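# Transfer iron pellets to tube, then seat disc on rods

## Task

Get the iron pellets out of the beaker and into the clear tube, set the beaker upright on the bench again, and finish with the loose disc lying on top of the pellets, threaded onto both rods.

## Robot and tools

Robot: two arms, left_arm and right_arm, each ending in a parallel two-finger gripper. The fingers point along the gripper's +z axis and separate along its y axis. The reported end_effector_position is the spot between the finger pads, roughly 1 cm short of the tips. Loose items may occasionally be nudged, or a held part tugged, by outside disturbances.

Frames: reported hand positions (metres), end_effector_quat_wxyz, velocities and targets are in the scene frame. Its origin sits at table-top height halfway between the nominal arm bases; +z is up, +x points out over the table, and left_arm is on the +y side (arm names do not match image left/right). Real bases are offset from nominal; a BASES line, if present, gives calibrated positions. Printed poses can be wrong by a few centimetres, more at long reach. Offsets in commands use each arm's own Hand target axes, not the scene axes.

The 14-number row (used by execute_actions and move): a single flat list covering both arms, always all 14 values, each in [-1, 1]. Order: left_arm dx, dy, dz, rx, ry, rz, opening, then right_arm in the same order. dx..rz are an offset relative to that arm's Hand target at the start of the action or move, along the Hand target's axes; 1.0 equals 0.6 m of travel or 180 degrees of turn. rx, ry, rz form one rotation vector. Opening is absolute, not an offset: +1 is fully open (0.094 m), -1 closed. Sending 0 for all six pose values re-requests the current Hand target; a 0 in the opening slot is a real command (half open), so to keep a gripper unchanged repeat its present command (see Tool commands).

execute_actions(actions, cameras): actions is a list of actions; each action is a table of up to 15 rows, one row per 1/30 s control step, 15 steps per action; a short table repeats its last row. Every row in an action is measured from the action's starting Hand target, not from the prior row. Since each new action starts from the updated Hand target, repeating an offset keeps moving further. An empty actions list just reports state and images. cameras selects images: omitted, null or ["all"] gives all, [] gives none, an unknown name makes the call invalid. Camera names: cam_high, cam_left_wrist, cam_right_wrist (each 672x504).

move(target, speed, blend, opening_speed, blocking, cameras): target is one 14-number row or a list of up to 15 rows; every row is an offset from the same starting Hand targets. Grippers travel straight lines, turning the shorter way, all finishing together, at least 0.5 s, capped at 10 s total. speed is m/s (0.002 to 0.5, default 0.25; rotation up to twice that in rad/s), one value or one per target. blend (m) rounds corners in a list; 0 stops at each. opening_speed (0.2 or more, per second on the -1..+1 scale) ramps the fingers. blocking=false returns after about 0.5 s while the motion continues. Paths ignore obstacles and the other arm; faster motion means more lag, drift and harder impacts, and aiming far beyond a contact presses harder. Avoid paths close to an arm's own base (it can flip the shoulder); go around. The result adds a move: line, e.g. done, off_target, moving, held or fault, plus limits (paced = pose clipped, held = steps withheld). done means at rest within 10 mm and 2 degrees; neither done nor off_target tells you about contact.

wait(seconds 0 to 10, cameras): lets time pass holding the last commands; a running move continues. stop(cameras): brakes a running move; fingers continue unless opening_speed was set. zoom_image(camera, region [x0, y0, x1, y1] pixels, at most 504x504): closer look at that camera's latest image. finished_scene(scene): ends the scene permanently; the goal must hold with the robot idle.

Controller behaviour: each step the commanded pose is clipped to within 100 mm and 20 degrees of the measured pose, so one action may fall short. Hand target in results is the last commanded (clipped) pose; the gripper often rests short of it, and friction can leave it a centimetre or more off in free air. Resending zeros asks again; if still short, send the gap as an offset. To stop pushing on something, command the target back past the gripper.

Results: grip_measured is the finger opening on the command scale; empty it reads up to ~1.6 mm wide; on a hard part up to ~3 mm (0.064) narrower than the part, more for small or round items. Commanding about 0.05 below the touch reading (0.11 for small/round) gives full force, about 50-64 N per pad. Close slowly on fragile items; release by commanding well above grip_measured. Joint velocities read "within noise" when idle. Joint torques follow the Joint positions order (no gripper), include gravity, carry per-arm offset and noise, positive toward larger angle; the first three wrap at ±28 N m. Joint ranges (rad): waist -2.618 to 3.054, shoulder 0 to 3.142, elbow 0 to 3.142 (straight 2.901), wrist pitch -1.571 to 1.571, wrist yaw -1.571 to 1.571, wrist roll -2.094 to 2.094.

Avoid: dropping things or releasing moving parts, knocking anything off the table (that fails the job), slams and hard pushes, collisions between the arms or their grippers (the clearance check does not guard gripper-to-gripper contact), and motor heat from holding loads, stretched poses or pushing against unreachable goals. MOTOR HOT appears at 75 °C; at 90 °C an OVER-TEMPERATURE FAULT folds that arm away for good, and at 100 °C it goes limp.

Each tool is called after ">>>" as name(argument=value, ...) on one line, values as JSON.

## Session

>>> execute_actions(actions=[])

Scene clock: 0.00 s.
left_arm: end_effector_position=(+0.2618, +0.0057, +0.2665) grip_measured=+1.000 end_effector_quat_wxyz=(+0.255, +0.492, +0.832, +0.029) | right_arm: end_effector_position=(+0.2414, -0.1332, +0.1888) grip_measured=+1.000 end_effector_quat_wxyz=(-0.390, +0.695, -0.565, -0.212)
Joint positions: left_arm=[-1.04 1.58 1.737 -1.297 -0.299 0.078 0.094] | right_arm=[0.184 1.27 0.849 -0.695 -0.831 -1.376 0.094]
Joint velocities: within noise
Joint torques (N m): no reading
Heat: left arm: 26 °C; right arm: 33 °C.
Hand target: left_arm +0.2629, +0.0052, +0.2767; +0.270, +0.485, +0.831, +0.022 | right_arm +0.2418, -0.1303, +0.1993; -0.403, +0.694, -0.557, -0.215
Tool commands: left_gripper/opening=+1.0 right_gripper/opening=+1.0

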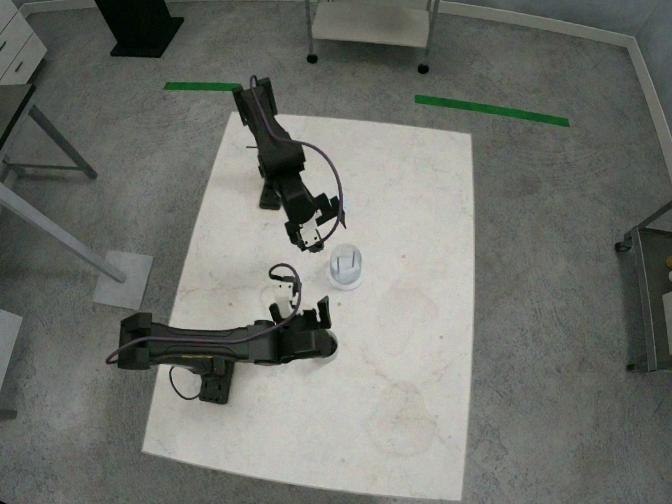

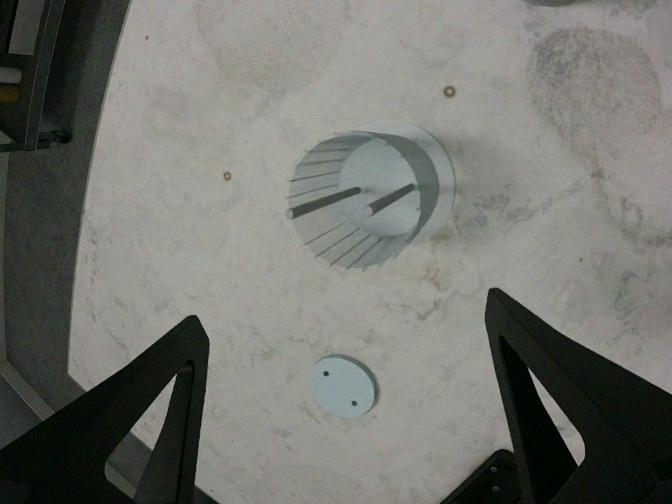

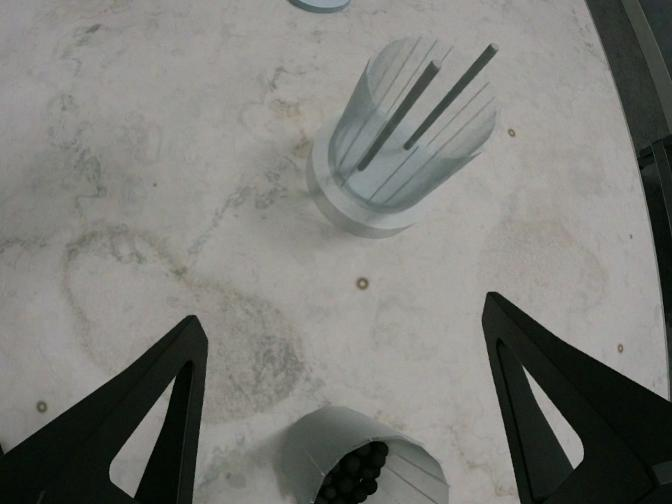

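>>> zoom_image(camera="cam_high", region=[220, 180, 420, 380])

>>> zoom_image(camera="cam_right_wrist", region=[250, 0, 550, 260])

>>> zoom_image(camera="cam_left_wrist", region=[250, 100, 500, 430])

>>> zoom_image(camera="cam_right_wrist", region=[220, 380, 480, 504])

Scaled by 2.520.

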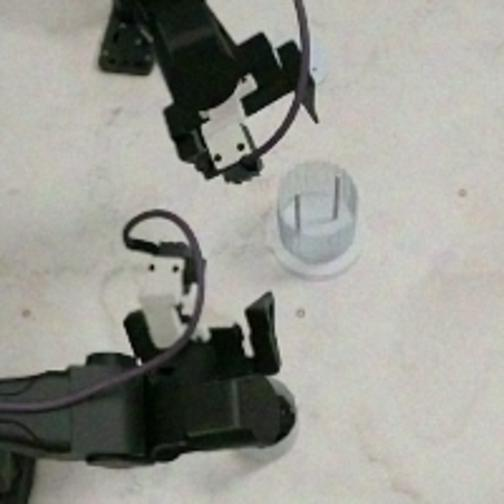

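Scaled by 1.680 from the camera's 672x504 image, which has a finer 960x720 frame.

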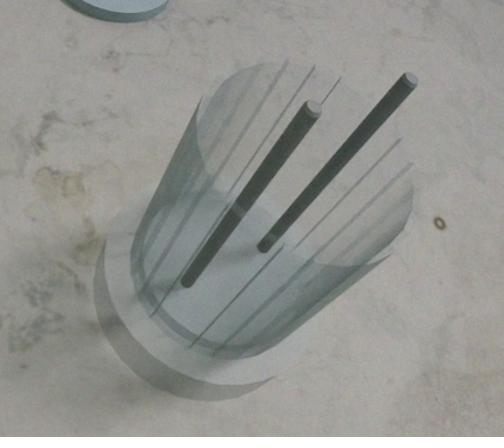

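Scaled by 1.527 from the camera's 672x504 image, which has a finer 960x720 frame.

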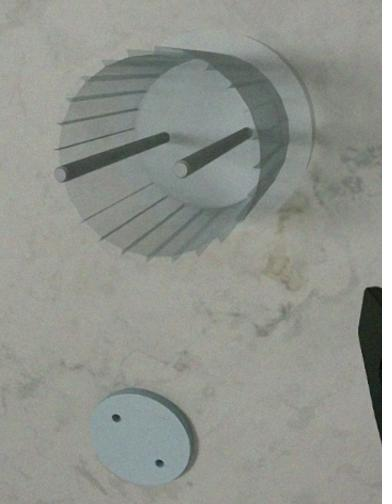

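Scaled by 1.938 from the camera's 672x504 image, which has a finer 960x720 frame.

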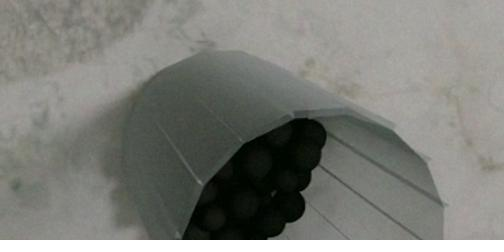

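>>> move(target=[0, 0, -0.13, 0, 0, 0, 1, 0, 0, -0.1, 0, 0, 0, 1], speed=0.2)

Scene clock: 8.53 s.
left_arm: end_effector_position=(+0.2261, +0.0176, +0.3407) grip_measured=+1.000 end_effector_quat_wxyz=(+0.283, +0.493, +0.822, +0.008) | right_arm: end_effector_position=(+0.2307, -0.1811, +0.2193) grip_measured=+1.000 end_effector_quat_wxyz=(-0.384, +0.695, -0.570, -0.210)
Joint positions: left_arm=[-1.134 1.58 2.053 -1.564 -0.33 0.012 0.094] | right_arm=[-0.029 1.258 0.991 -1.092 -0.889 -1.683 0.094]
Joint velocities: within noise
Joint torques (N m): left_arm=[-0.43 -5.63 5.7 1.01 -0.27 -0.16] | right_arm=[-0.57 -3.47 7.46 0.32 -0.73 -0.07]
Heat: left arm: 27 °C; right arm: 33 °C.
Hand target: left_arm +0.2262, +0.0228, +0.3432; +0.270, +0.485, +0.831, +0.022 | right_arm +0.2327, -0.1782, +0.2343; -0.403, +0.694, -0.557, -0.215
Off the commanded pose: left_arm 0.006 m, 3 deg | right_arm 0.015 m, 3 deg.
joint sent to its limit (left arm) — joint 4 (wrist pitch), lower limit. The joint targets are off in position, not in orientation.
move: off_target (left_arm, right_arm)

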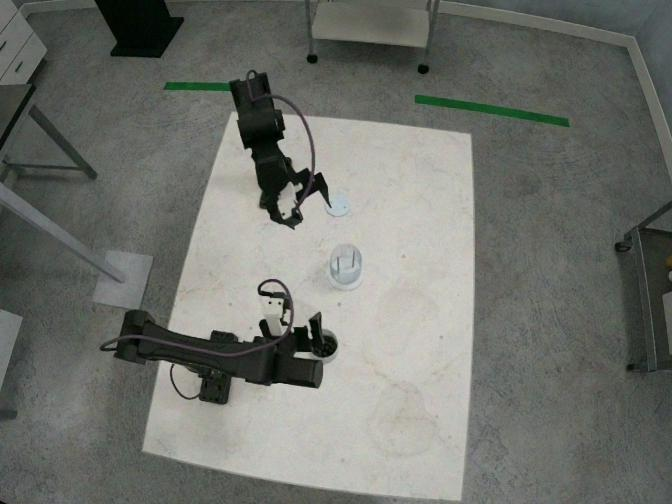

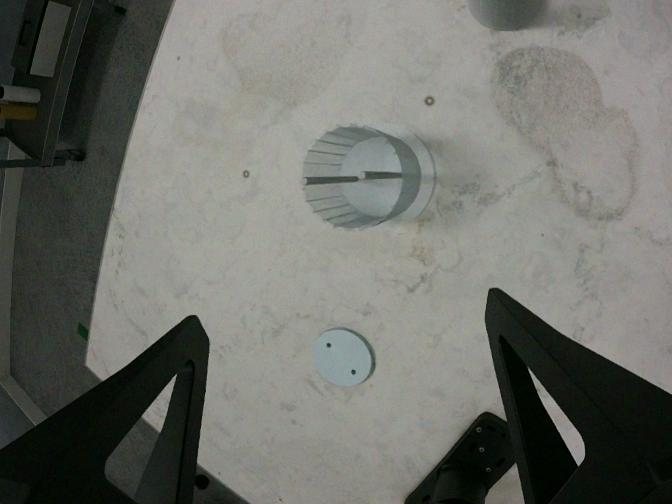

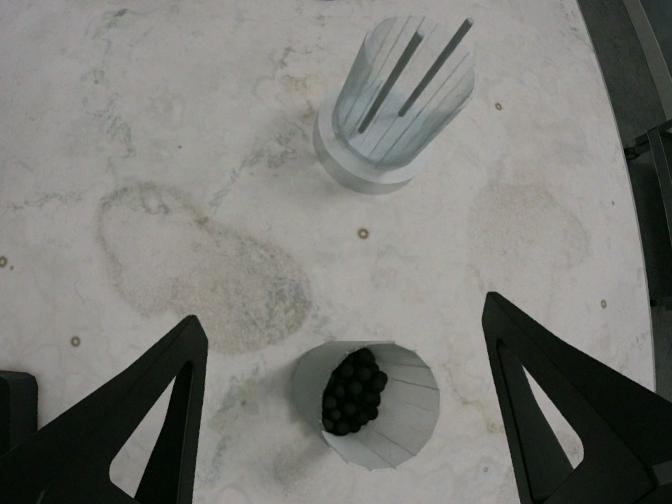

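>>> zoom_image(camera="cam_right_wrist", region=[290, 0, 500, 210])

>>> zoom_image(camera="cam_left_wrist", region=[280, 100, 480, 250])

>>> zoom_image(camera="cam_left_wrist", region=[290, 310, 400, 400])

>>> zoom_image(camera="cam_right_wrist", region=[280, 320, 460, 490])

>>> zoom_image(camera="cam_high", region=[280, 180, 400, 380])

Scaled by 2.400 from the camera's 672x504 image, which has a finer 960x720 frame.

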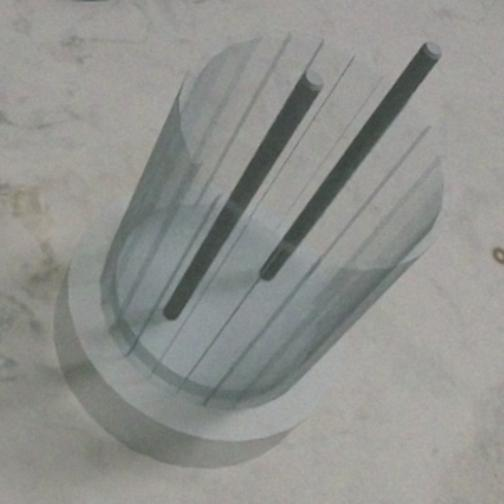

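Scaled by 2.520 from the camera's 672x504 image, which has a finer 960x720 frame.

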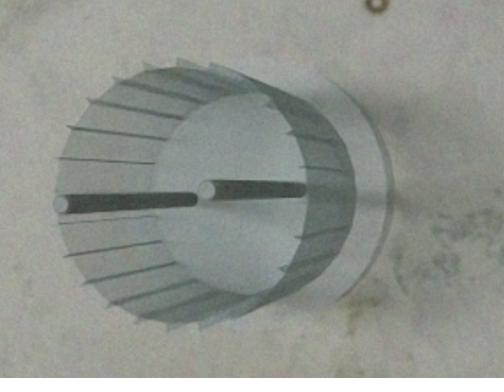

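Scaled by 4.582 from the camera's 672x504 image, which has a finer 960x720 frame.

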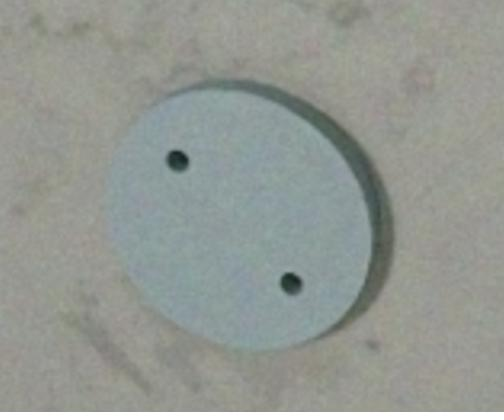

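Scaled by 2.800 from the camera's 672x504 image, which has a finer 960x720 frame.

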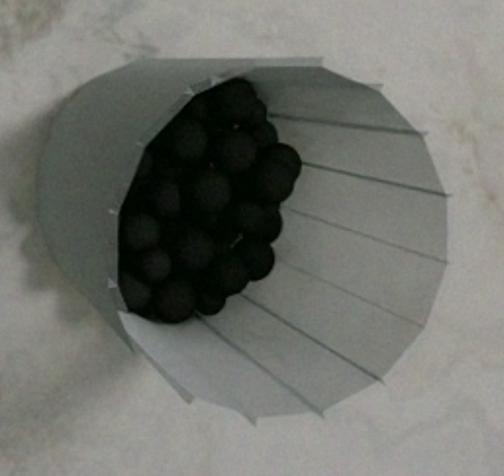

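Scaled by 2.520.

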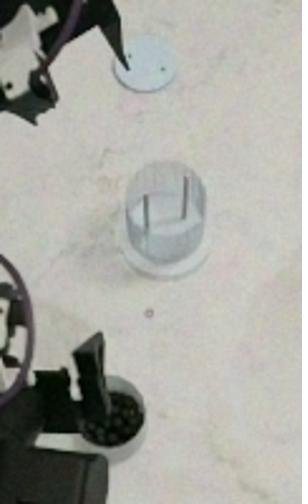

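>>> move(target=[0.3802, 0.0573, 0.1867, 0.0495, 0.1708, -0.2032, 1, 0.1202, -0.0885, -0.0073, 0.1367, -0.0609, 0.1898, 1], speed=0.25)

Scene clock: 64.37 s.
left_arm: end_effector_position=(+0.2146, +0.2052, +0.1562) grip_measured=+1.000 end_effector_quat_wxyz=(-0.022, +0.193, +0.981, +0.010) | right_arm: end_effector_position=(+0.3024, -0.2214, +0.1916) grip_measured=+1.000 end_effector_quat_wxyz=(+0.494, -0.375, +0.735, +0.273)
Joint positions: left_arm=[-0.443 1.319 1.178 -1.478 -0.008 -0.071 0.094] | right_arm=[-0.216 1.232 0.603 -0.17 -1.039 -0.691 0.094]
Joint velocities: within noise
Joint torques (N m): left_arm=[0.61 -5.89 5.27 0.55 0.13 0.13] | right_arm=[-0.17 -5.79 4.34 1.36 -0.36 0.16]
Heat: left arm: 28 °C; right arm: 33 °C.
Hand target: left_arm +0.2188, +0.2025, +0.1604; +0.000, +0.199, +0.980, +0.000 | right_arm +0.3030, -0.2221, +0.2000; +0.509, -0.378, +0.727, +0.265
Off the commanded pose: left_arm 0.006 m, 3 deg | right_arm 0.008 m, 2 deg.
move: off_target (left_arm)

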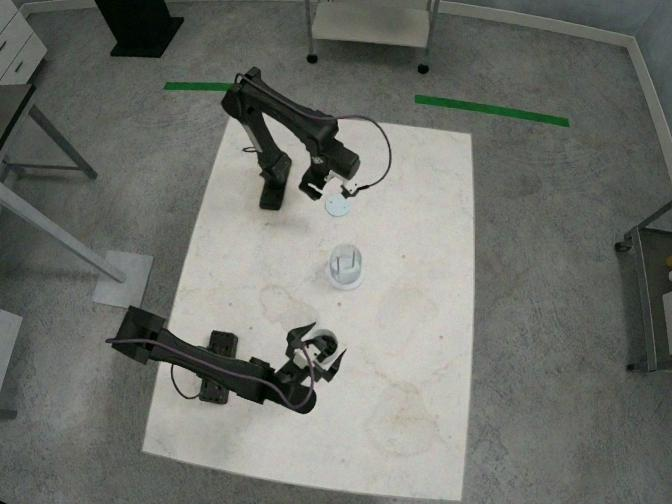

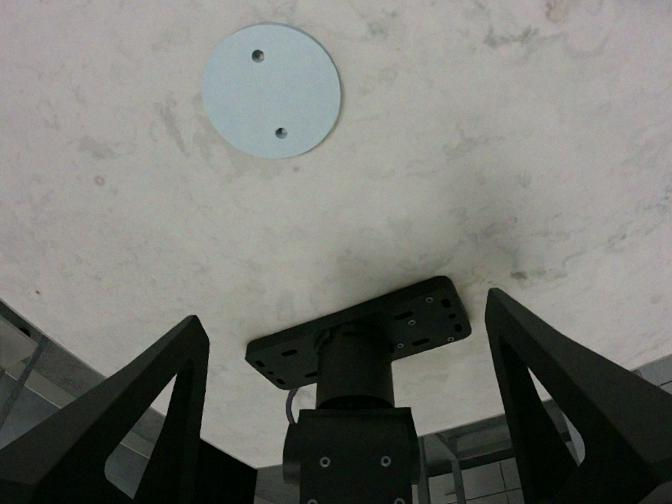

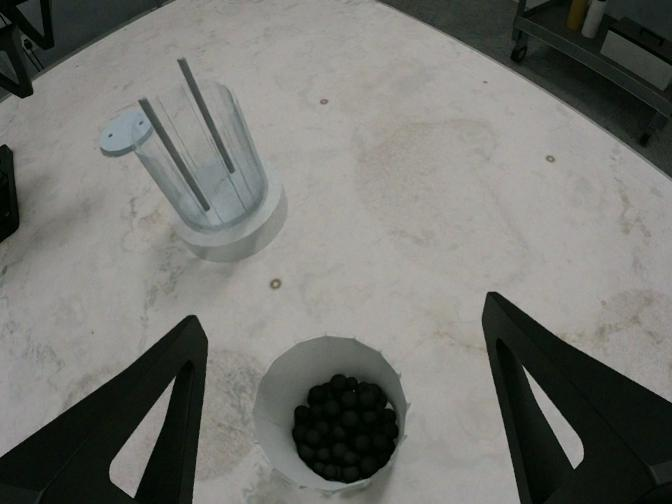

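>>> zoom_image(camera="cam_right_wrist", region=[170, 280, 500, 504])

>>> zoom_image(camera="cam_left_wrist", region=[190, 10, 360, 180])

Scaled by 1.527 from the camera's 672x504 image, which has a finer 960x720 frame.

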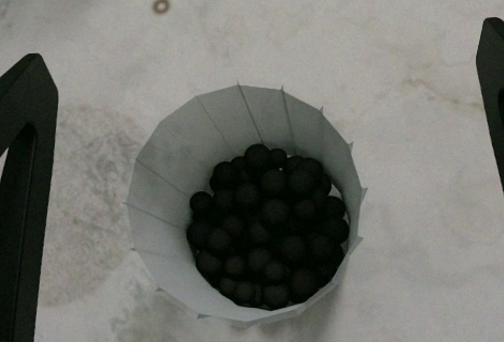

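Scaled by 2.965 from the camera's 672x504 image, which has a finer 960x720 frame.

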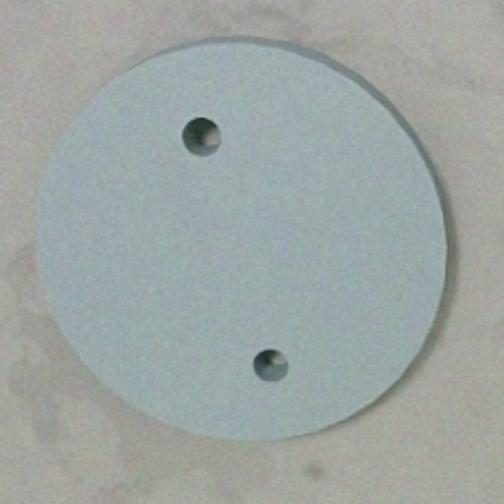

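>>> move(target=[-0.0590, 0.0547, 0.0770, 0.0034, -0.015, 0, 1, 0.0927, 0.0198, 0.0213, 0, 0, 0, 1], speed=0.2)

Scene clock: 77.27 s.
left_arm: end_effector_position=(+0.2590, +0.2219, +0.1155) grip_measured=+1.000 end_effector_quat_wxyz=(+0.014, +0.193, +0.981, -0.003) | right_arm: end_effector_position=(+0.2885, -0.2185, +0.1432) grip_measured=+1.000 end_effector_quat_wxyz=(+0.502, -0.380, +0.730, +0.267)
Joint positions: left_arm=[-0.282 1.381 1.065 -1.226 0.003 0.09 0.094] | right_arm=[-0.216 1.29 0.405 0.112 -1.039 -0.689 0.094]
Joint velocities: within noise
Joint torques (N m): left_arm=[0.68 -3.63 5.29 0.7 0.11 0.05] | right_arm=[-0.59 -2.78 3.47 1.42 -0.39 0.12]
Heat: left arm: 27 °C; right arm: 33 °C.
Hand target: left_arm +0.2643, +0.2189, +0.1142; +0.022, +0.199, +0.980, -0.010 | right_arm +0.2893, -0.2210, +0.1434; +0.509, -0.378, +0.727, +0.265
Off the commanded pose: left_arm 0.006 m, 1 deg | right_arm 0.003 m, 1 deg.
move: done

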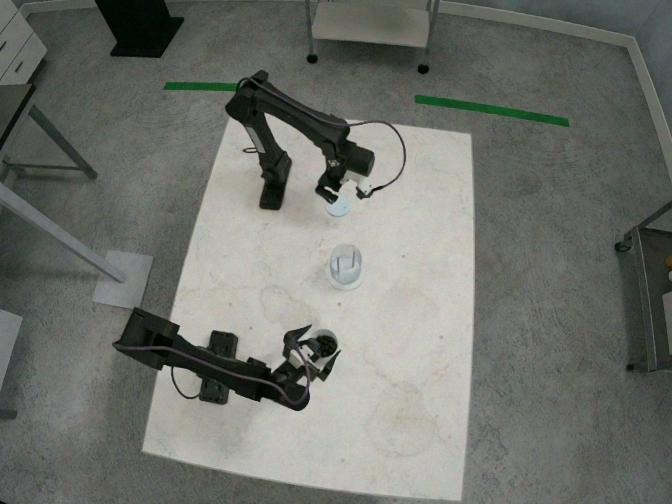

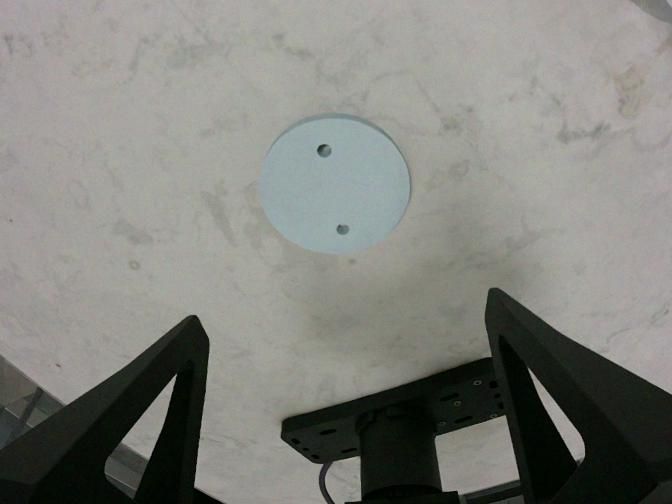

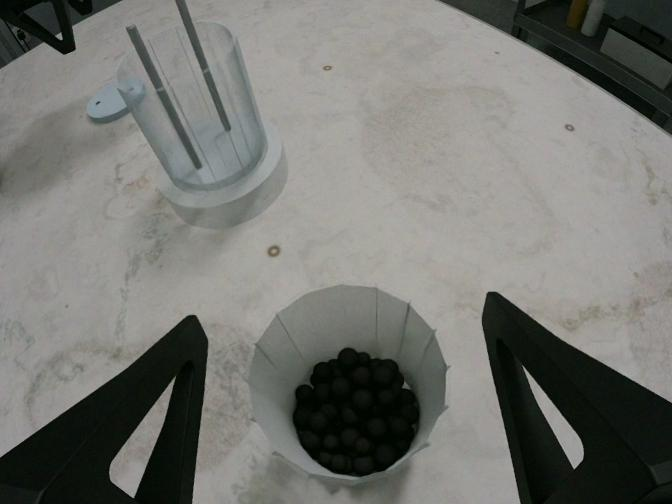

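>>> move(target=[0, 0, 0, 0, 0, 0, 1, 0.13, 0, 0.0473, 0, 0, 0, 1], speed=0.12)

Scene clock: 83.50 s.
left_arm: end_effector_position=(+0.2590, +0.2219, +0.1155) grip_measured=+1.000 end_effector_quat_wxyz=(+0.014, +0.193, +0.981, -0.003) | right_arm: end_effector_position=(+0.2893, -0.2211, +0.0587) grip_measured=+1.000 end_effector_quat_wxyz=(+0.504, -0.381, +0.730, +0.261)
Joint positions: left_arm=[-0.282 1.381 1.065 -1.226 0.003 0.09 0.094] | right_arm=[-0.224 1.772 0.266 0.732 -1.036 -0.701 0.094]
Joint velocities: within noise
Joint torques (N m): left_arm=[0.73 -3.51 5.65 0.67 0.11 0.12] | right_arm=[-0.49 -4.11 1.62 1.44 -0.41 0.16]
Heat: left arm: 27 °C; right arm: 33 °C.
Hand target: left_arm +0.2643, +0.2189, +0.1142; +0.022, +0.199, +0.980, -0.010 | right_arm +0.2894, -0.2209, +0.0604; +0.509, -0.378, +0.727, +0.265
Off the commanded pose: left_arm 0.006 m, 1 deg | right_arm 0.002 m, 1 deg.
move: done

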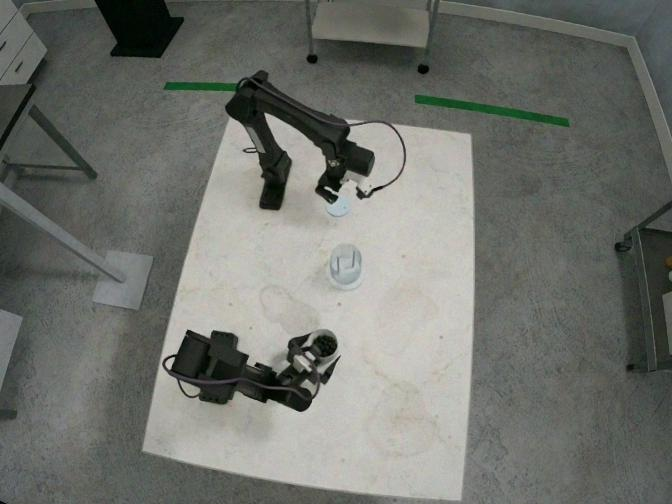

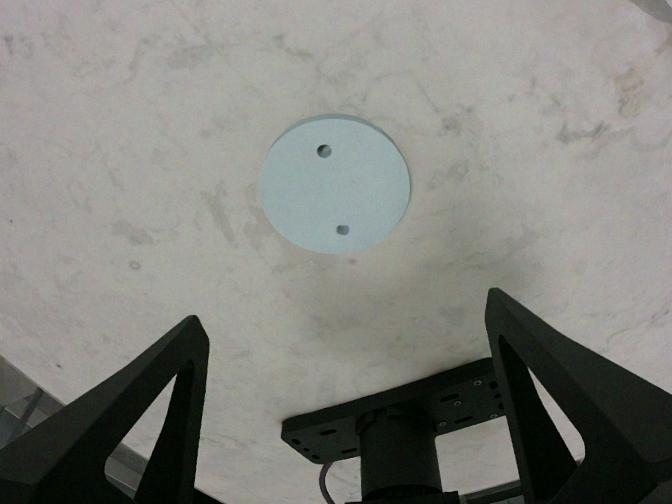

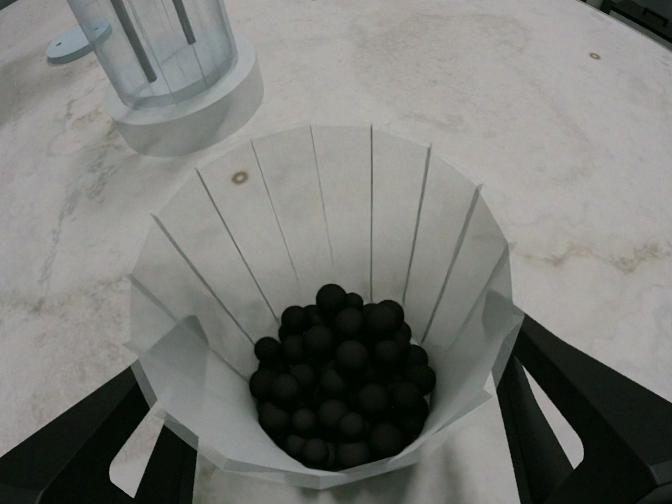

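>>> move(target=[0.0063, -0.0005, 0.1090, 0, 0.008, 0, 1, 0, 0, 0, 0, 0, 0, 0.42], speed=0.12, opening_speed=0.5)

Scene clock: 86.33 s.
left_arm: end_effector_position=(+0.2586, +0.2221, +0.0506) grip_measured=+1.000 end_effector_quat_wxyz=(+0.003, +0.193, +0.981, -0.002) | right_arm: end_effector_position=(+0.2885, -0.2188, +0.0587) grip_measured=+0.662 end_effector_quat_wxyz=(+0.503, -0.383, +0.729, +0.264)
Joint positions: left_arm=[-0.282 1.457 0.865 -0.973 0.003 0.09 0.094] | right_arm=[-0.216 1.772 0.266 0.732 -1.036 -0.7 0.078]
Joint velocities: within noise
Joint torques (N m): left_arm=[0.21 -3.88 5.45 0.64 0.09 0.04] | right_arm=[-0.54 -4.22 1.62 1.42 -0.45 0.13]
Heat: left arm: 27 °C; right arm: 33 °C.
Hand target: left_arm +0.2633, +0.2182, +0.0487; +0.010, +0.199, +0.980, -0.007 | right_arm +0.2894, -0.2209, +0.0604; +0.509, -0.378, +0.727, +0.265
Off the commanded pose: left_arm 0.006 m, 1 deg | right_arm 0.003 m, 1 deg.
move: done

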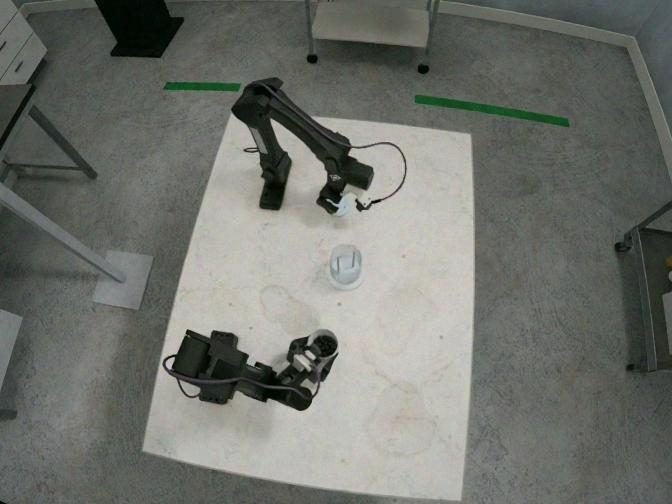

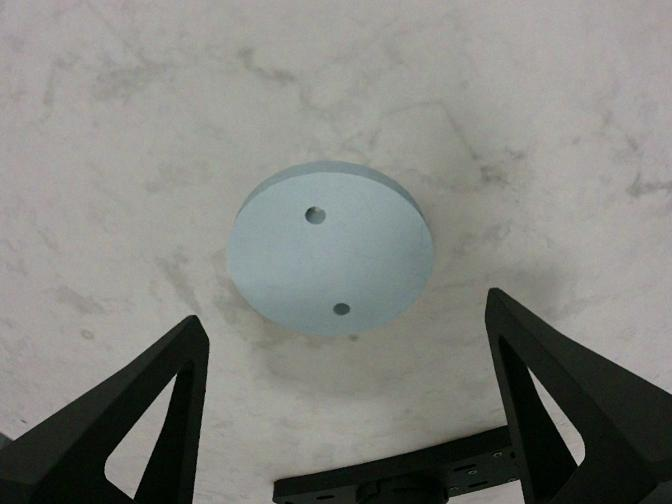

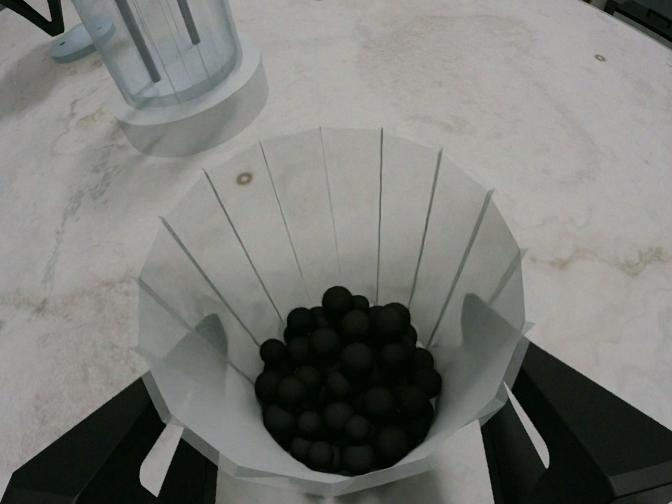

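>>> move(target=[-0.0027, 0.0062, 0.0545, 0, 0, 0, 1, -0.2187, 0, -0.0796, 0, 0, 0, 0.42], speed=0.12)

Scene clock: 100.33 s.
left_arm: end_effector_position=(+0.2622, +0.2209, +0.0186) grip_measured=+1.000 end_effector_quat_wxyz=(+0.004, +0.197, +0.980, -0.002) | right_arm: end_effector_position=(+0.2815, -0.2195, +0.1733) grip_measured=+0.661 end_effector_quat_wxyz=(+0.479, -0.358, +0.752, +0.278)
Joint positions: left_arm=[-0.282 1.526 0.789 -0.824 0.003 0.098 0.094] | right_arm=[-0.218 1.161 0.508 -0.176 -1.018 -0.666 0.078]
Joint velocities: within noise
Joint torques (N m): left_arm=[0.7 -3.96 4.83 0.57 0.11 0.1] | right_arm=[-0.53 -4.93 8.58 1.11 -0.63 -0.13]
Heat: left arm: 27 °C; right arm: 33 °C.
Hand target: left_arm +0.2668, +0.2204, +0.0160; +0.010, +0.199, +0.980, -0.007 | right_arm +0.2893, -0.2210, +0.2000; +0.509, -0.378, +0.727, +0.265
Off the commanded pose: left_arm 0.005 m, 1 deg | right_arm 0.028 m, 5 deg.
move: off_target (right_arm)

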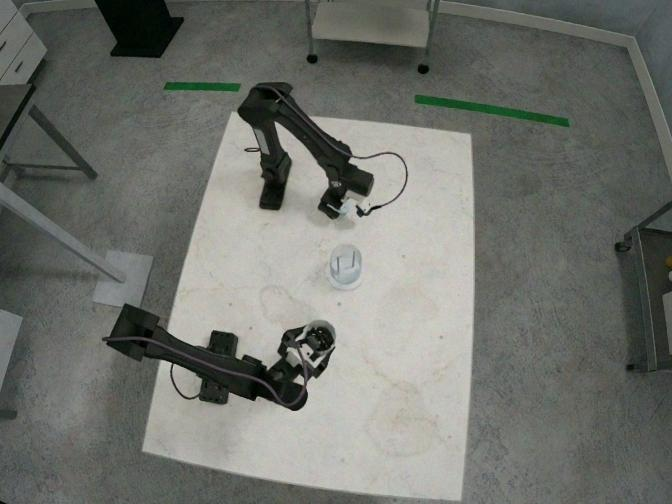

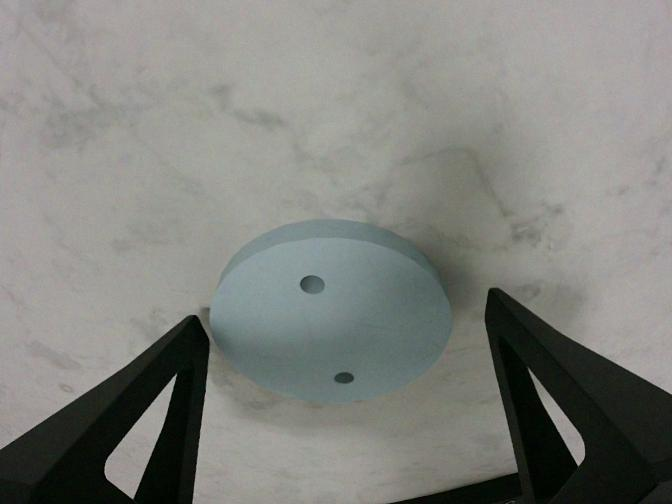

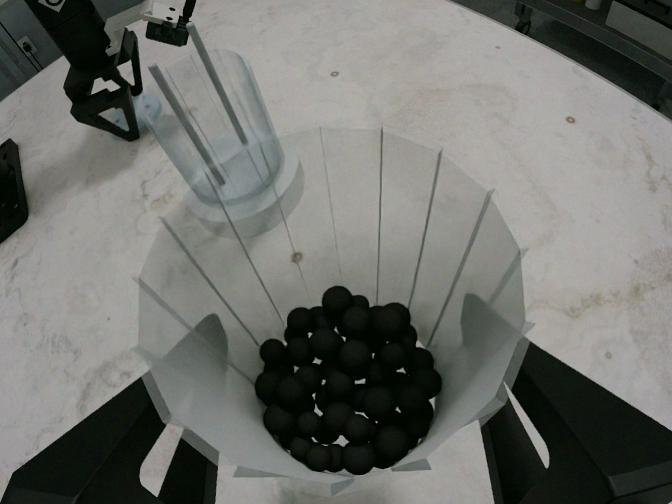

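>>> move(target=[[-0.0056, 0.0105, 0.005, 0, 0, 0, 1, -0.166, -0.0461, 0.2859, 0.0888, -0.015, 0.006, 0.42], [-0.0056, 0.0105, 0.005, 0, 0, 0, 0.5, -0.166, -0.0461, 0.2859, 0.0888, -0.015, 0.006, 0.42]], speed=0.2, opening_speed=0.6)

Scene clock: 105.67 s.
left_arm: end_effector_position=(+0.2652, +0.2257, +0.0141) grip_measured=+0.641 end_effector_quat_wxyz=(+0.001, +0.197, +0.980, -0.002) | right_arm: end_effector_position=(+0.4026, -0.0907, +0.1877) grip_measured=+0.661 end_effector_quat_wxyz=(+0.506, -0.299, +0.792, +0.165)
Joint positions: left_arm=[-0.258 1.548 0.789 -0.809 0.005 0.122 0.077] | right_arm=[0.408 1.574 0.833 0.279 -0.23 -0.158 0.078]
Joint velocities: within noise
Joint torques (N m): left_arm=[0.76 -4.4 5.41 0.65 0.04 0.1] | right_arm=[0.29 -7.08 9.01 2.51 -0.05 0.13]
Heat: left arm: 27 °C; right arm: 33 °C.
Hand target: left_arm +0.2724, +0.2248, +0.0130; +0.010, +0.199, +0.980, -0.007 | right_arm +0.4240, -0.0770, +0.2351; +0.571, -0.290, +0.748, +0.175
Off the commanded pose: left_arm 0.007 m, 1 deg | right_arm 0.054 m, 9 deg.
move: off_target (right_arm)

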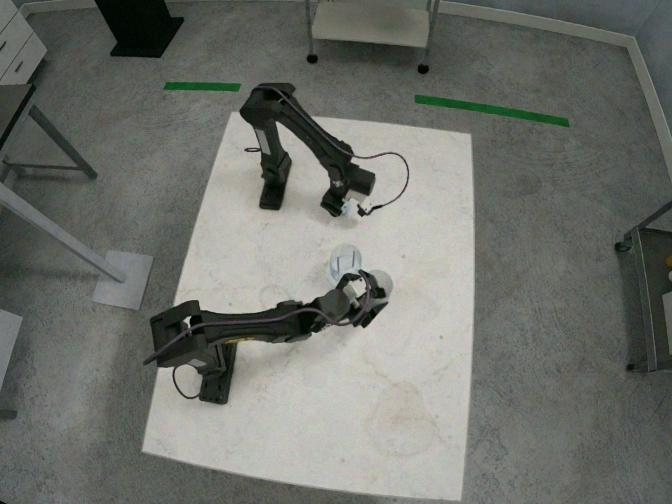

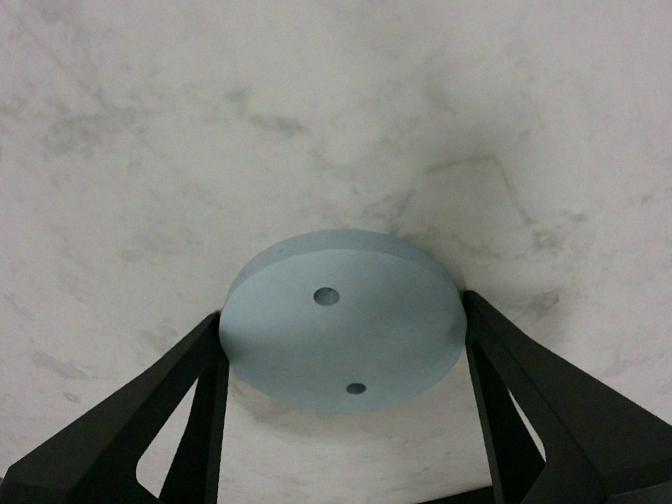

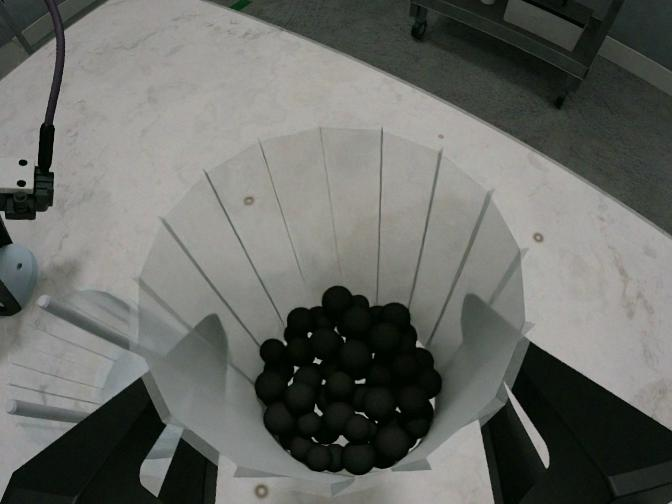

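>>> move(target=[0, 0, -0.17, 0, 0, 0, 0.5, 0.0273, 0.0728, 0.0257, 0.0701, -0.0139, -0.2689, 0.42], speed=0.2)

Scene clock: 112.07 s.
left_arm: end_effector_position=(+0.2649, +0.2268, +0.1006) grip_measured=+0.641 end_effector_quat_wxyz=(-0.014, +0.198, +0.980, -0.001) | right_arm: end_effector_position=(+0.3977, -0.0418, +0.1827) grip_measured=+0.661 end_effector_quat_wxyz=(+0.590, -0.532, +0.593, -0.135)
Joint positions: left_arm=[-0.255 1.459 1.071 -1.211 0.003 0.127 0.077] | right_arm=[0.641 1.706 0.751 0.681 0.142 -0.916 0.078]
Joint velocities: within noise
Joint torques (N m): left_arm=[0.85 -8.25 7.94 0.22 0.1 0.12] | right_arm=[0.51 -7.46 4.83 2.7 0.12 -0.15]
Heat: left arm: 27 °C; right arm: 33 °C.
Hand target: left_arm +0.2707, +0.2267, +0.1150; +0.010, +0.199, +0.980, -0.007 | right_arm +0.4050, -0.0381, +0.2120; +0.636, -0.504, +0.565, -0.149
Off the commanded pose: left_arm 0.016 m, 3 deg | right_arm 0.030 m, 7 deg.
move: off_target (left_arm, right_arm)

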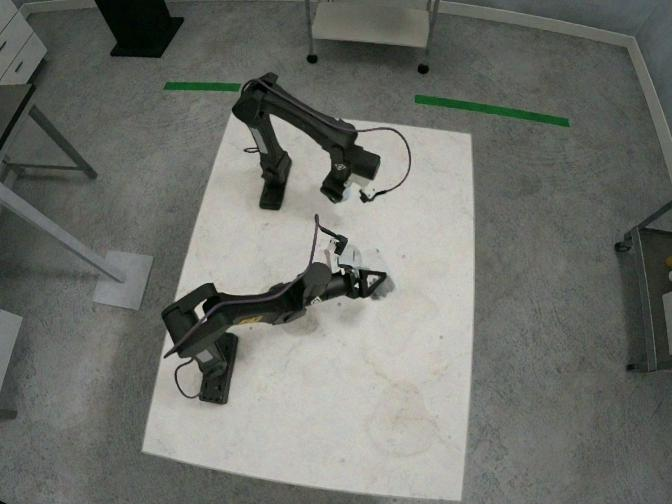

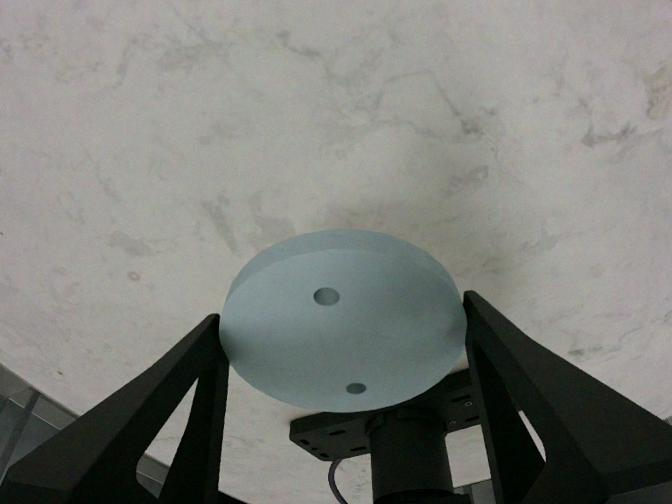

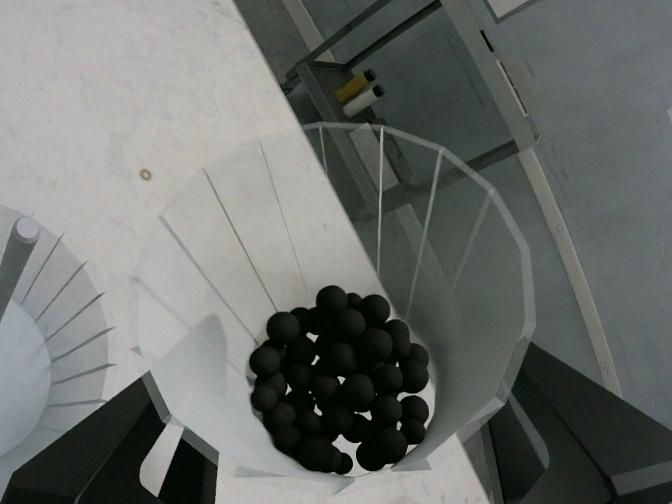

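>>> move(target=[0, 0, 0, 0, 0, 0, 0.5, 0.0158, 0.038, -0.0128, 0.0422, -0.0047, -0.1380, 0.42], speed=0.1)

Scene clock: 117.17 s.
left_arm: end_effector_position=(+0.2646, +0.2269, +0.1006) grip_measured=+0.641 end_effector_quat_wxyz=(-0.015, +0.199, +0.980, -0.001) | right_arm: end_effector_position=(+0.3939, -0.0397, +0.1855) grip_measured=+0.660 end_effector_quat_wxyz=(+0.619, -0.577, +0.440, -0.301)
Joint positions: left_arm=[-0.255 1.459 1.071 -1.212 0.003 0.129 0.077] | right_arm=[0.679 1.855 0.646 1.154 0.225 -1.36 0.078]
Joint velocities: within noise
Joint torques (N m): left_arm=[0.81 -7.94 7.87 0.2 0.04 0.07] | right_arm=[0.69 -6.53 3.34 2.11 0.11 -0.29]
Heat: left arm: 28 °C; right arm: 34 °C.
Hand target: left_arm +0.2707, +0.2267, +0.1150; +0.010, +0.199, +0.980, -0.007 | right_arm +0.3927, -0.0387, +0.1892; +0.625, -0.572, +0.428, -0.315
Off the commanded pose: left_arm 0.016 m, 3 deg | right_arm 0.004 m, 2 deg.
move: off_target (left_arm)

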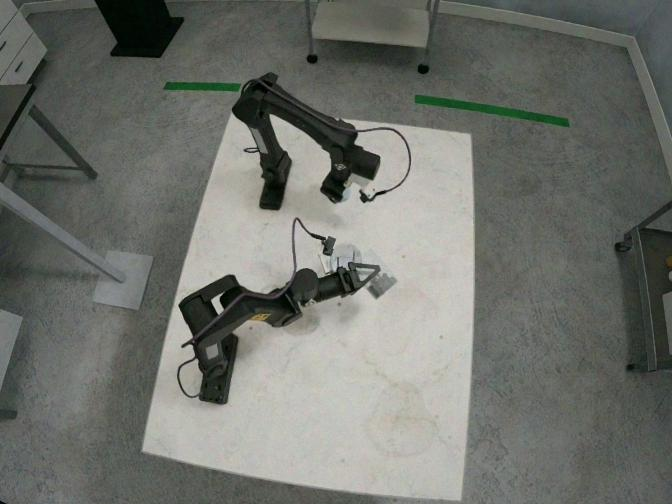

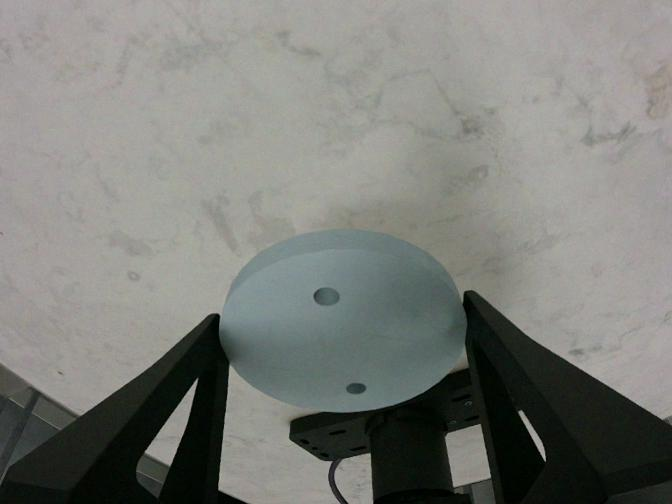

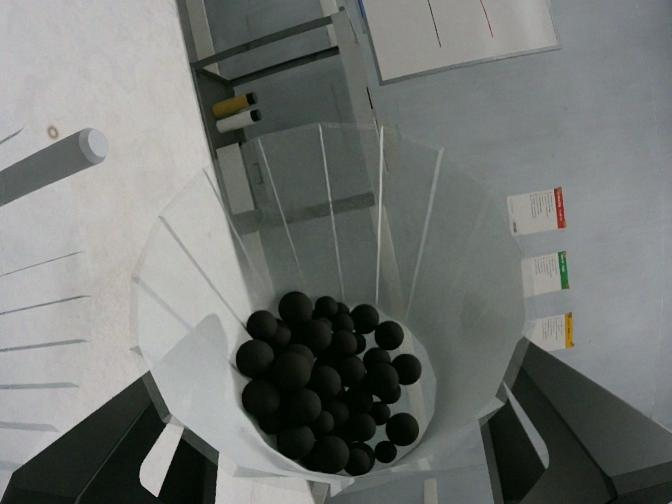

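>>> move(target=[0, 0, 0, 0, 0, 0, 0.5, -0.0083, 0.0312, -0.005, 0.0277, -0.0034, -0.0726, 0.42], speed=0.08)

Scene clock: 121.53 s.
left_arm: end_effector_position=(+0.2646, +0.2269, +0.1006) grip_measured=+0.641 end_effector_quat_wxyz=(-0.015, +0.199, +0.980, -0.001) | right_arm: end_effector_position=(+0.3850, -0.0342, +0.2041) grip_measured=+0.659 end_effector_quat_wxyz=(+0.650, -0.552, +0.341, -0.396)
Joint positions: left_arm=[-0.255 1.459 1.071 -1.212 0.003 0.129 0.077] | right_arm=[0.709 2.002 0.625 1.542 0.248 -1.605 0.078]
Joint velocities: within noise
Joint torques (N m): left_arm=[0.92 -8.13 8.1 0.17 0.11 0.12] | right_arm=[0.55 -5.48 1.87 1.16 0.05 -0.38]
Heat: left arm: 28 °C; right arm: 34 °C.
Hand target: left_arm +0.2707, +0.2267, +0.1150; +0.010, +0.199, +0.980, -0.007 | right_arm +0.3860, -0.0329, +0.1717; +0.611, -0.591, +0.343, -0.400
Off the commanded pose: left_arm 0.016 m, 3 deg | right_arm 0.032 m, 6 deg.
move: off_target (left_arm, right_arm)

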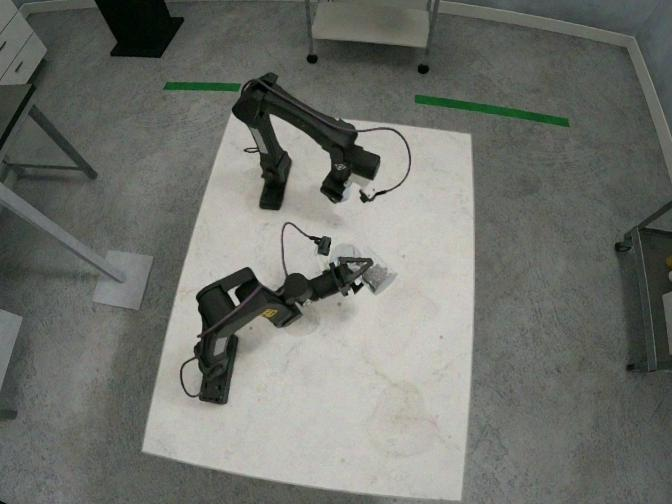

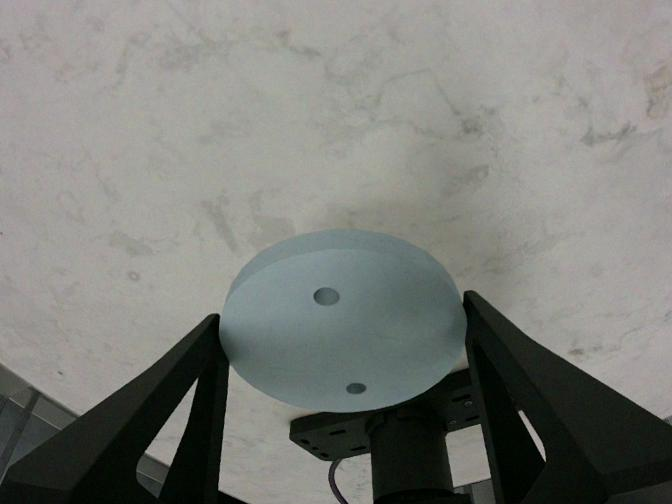

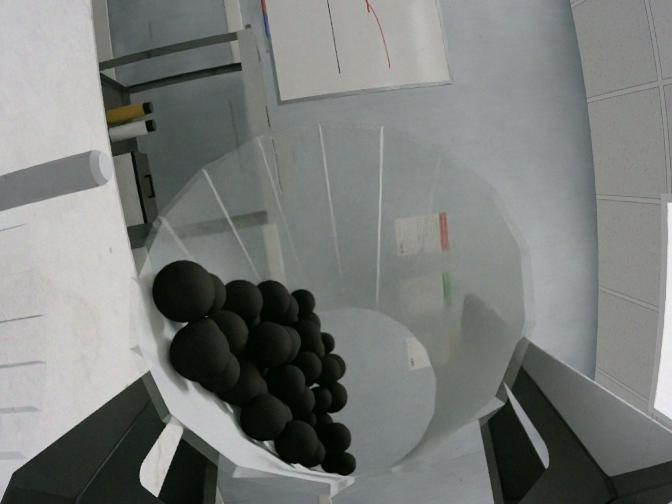

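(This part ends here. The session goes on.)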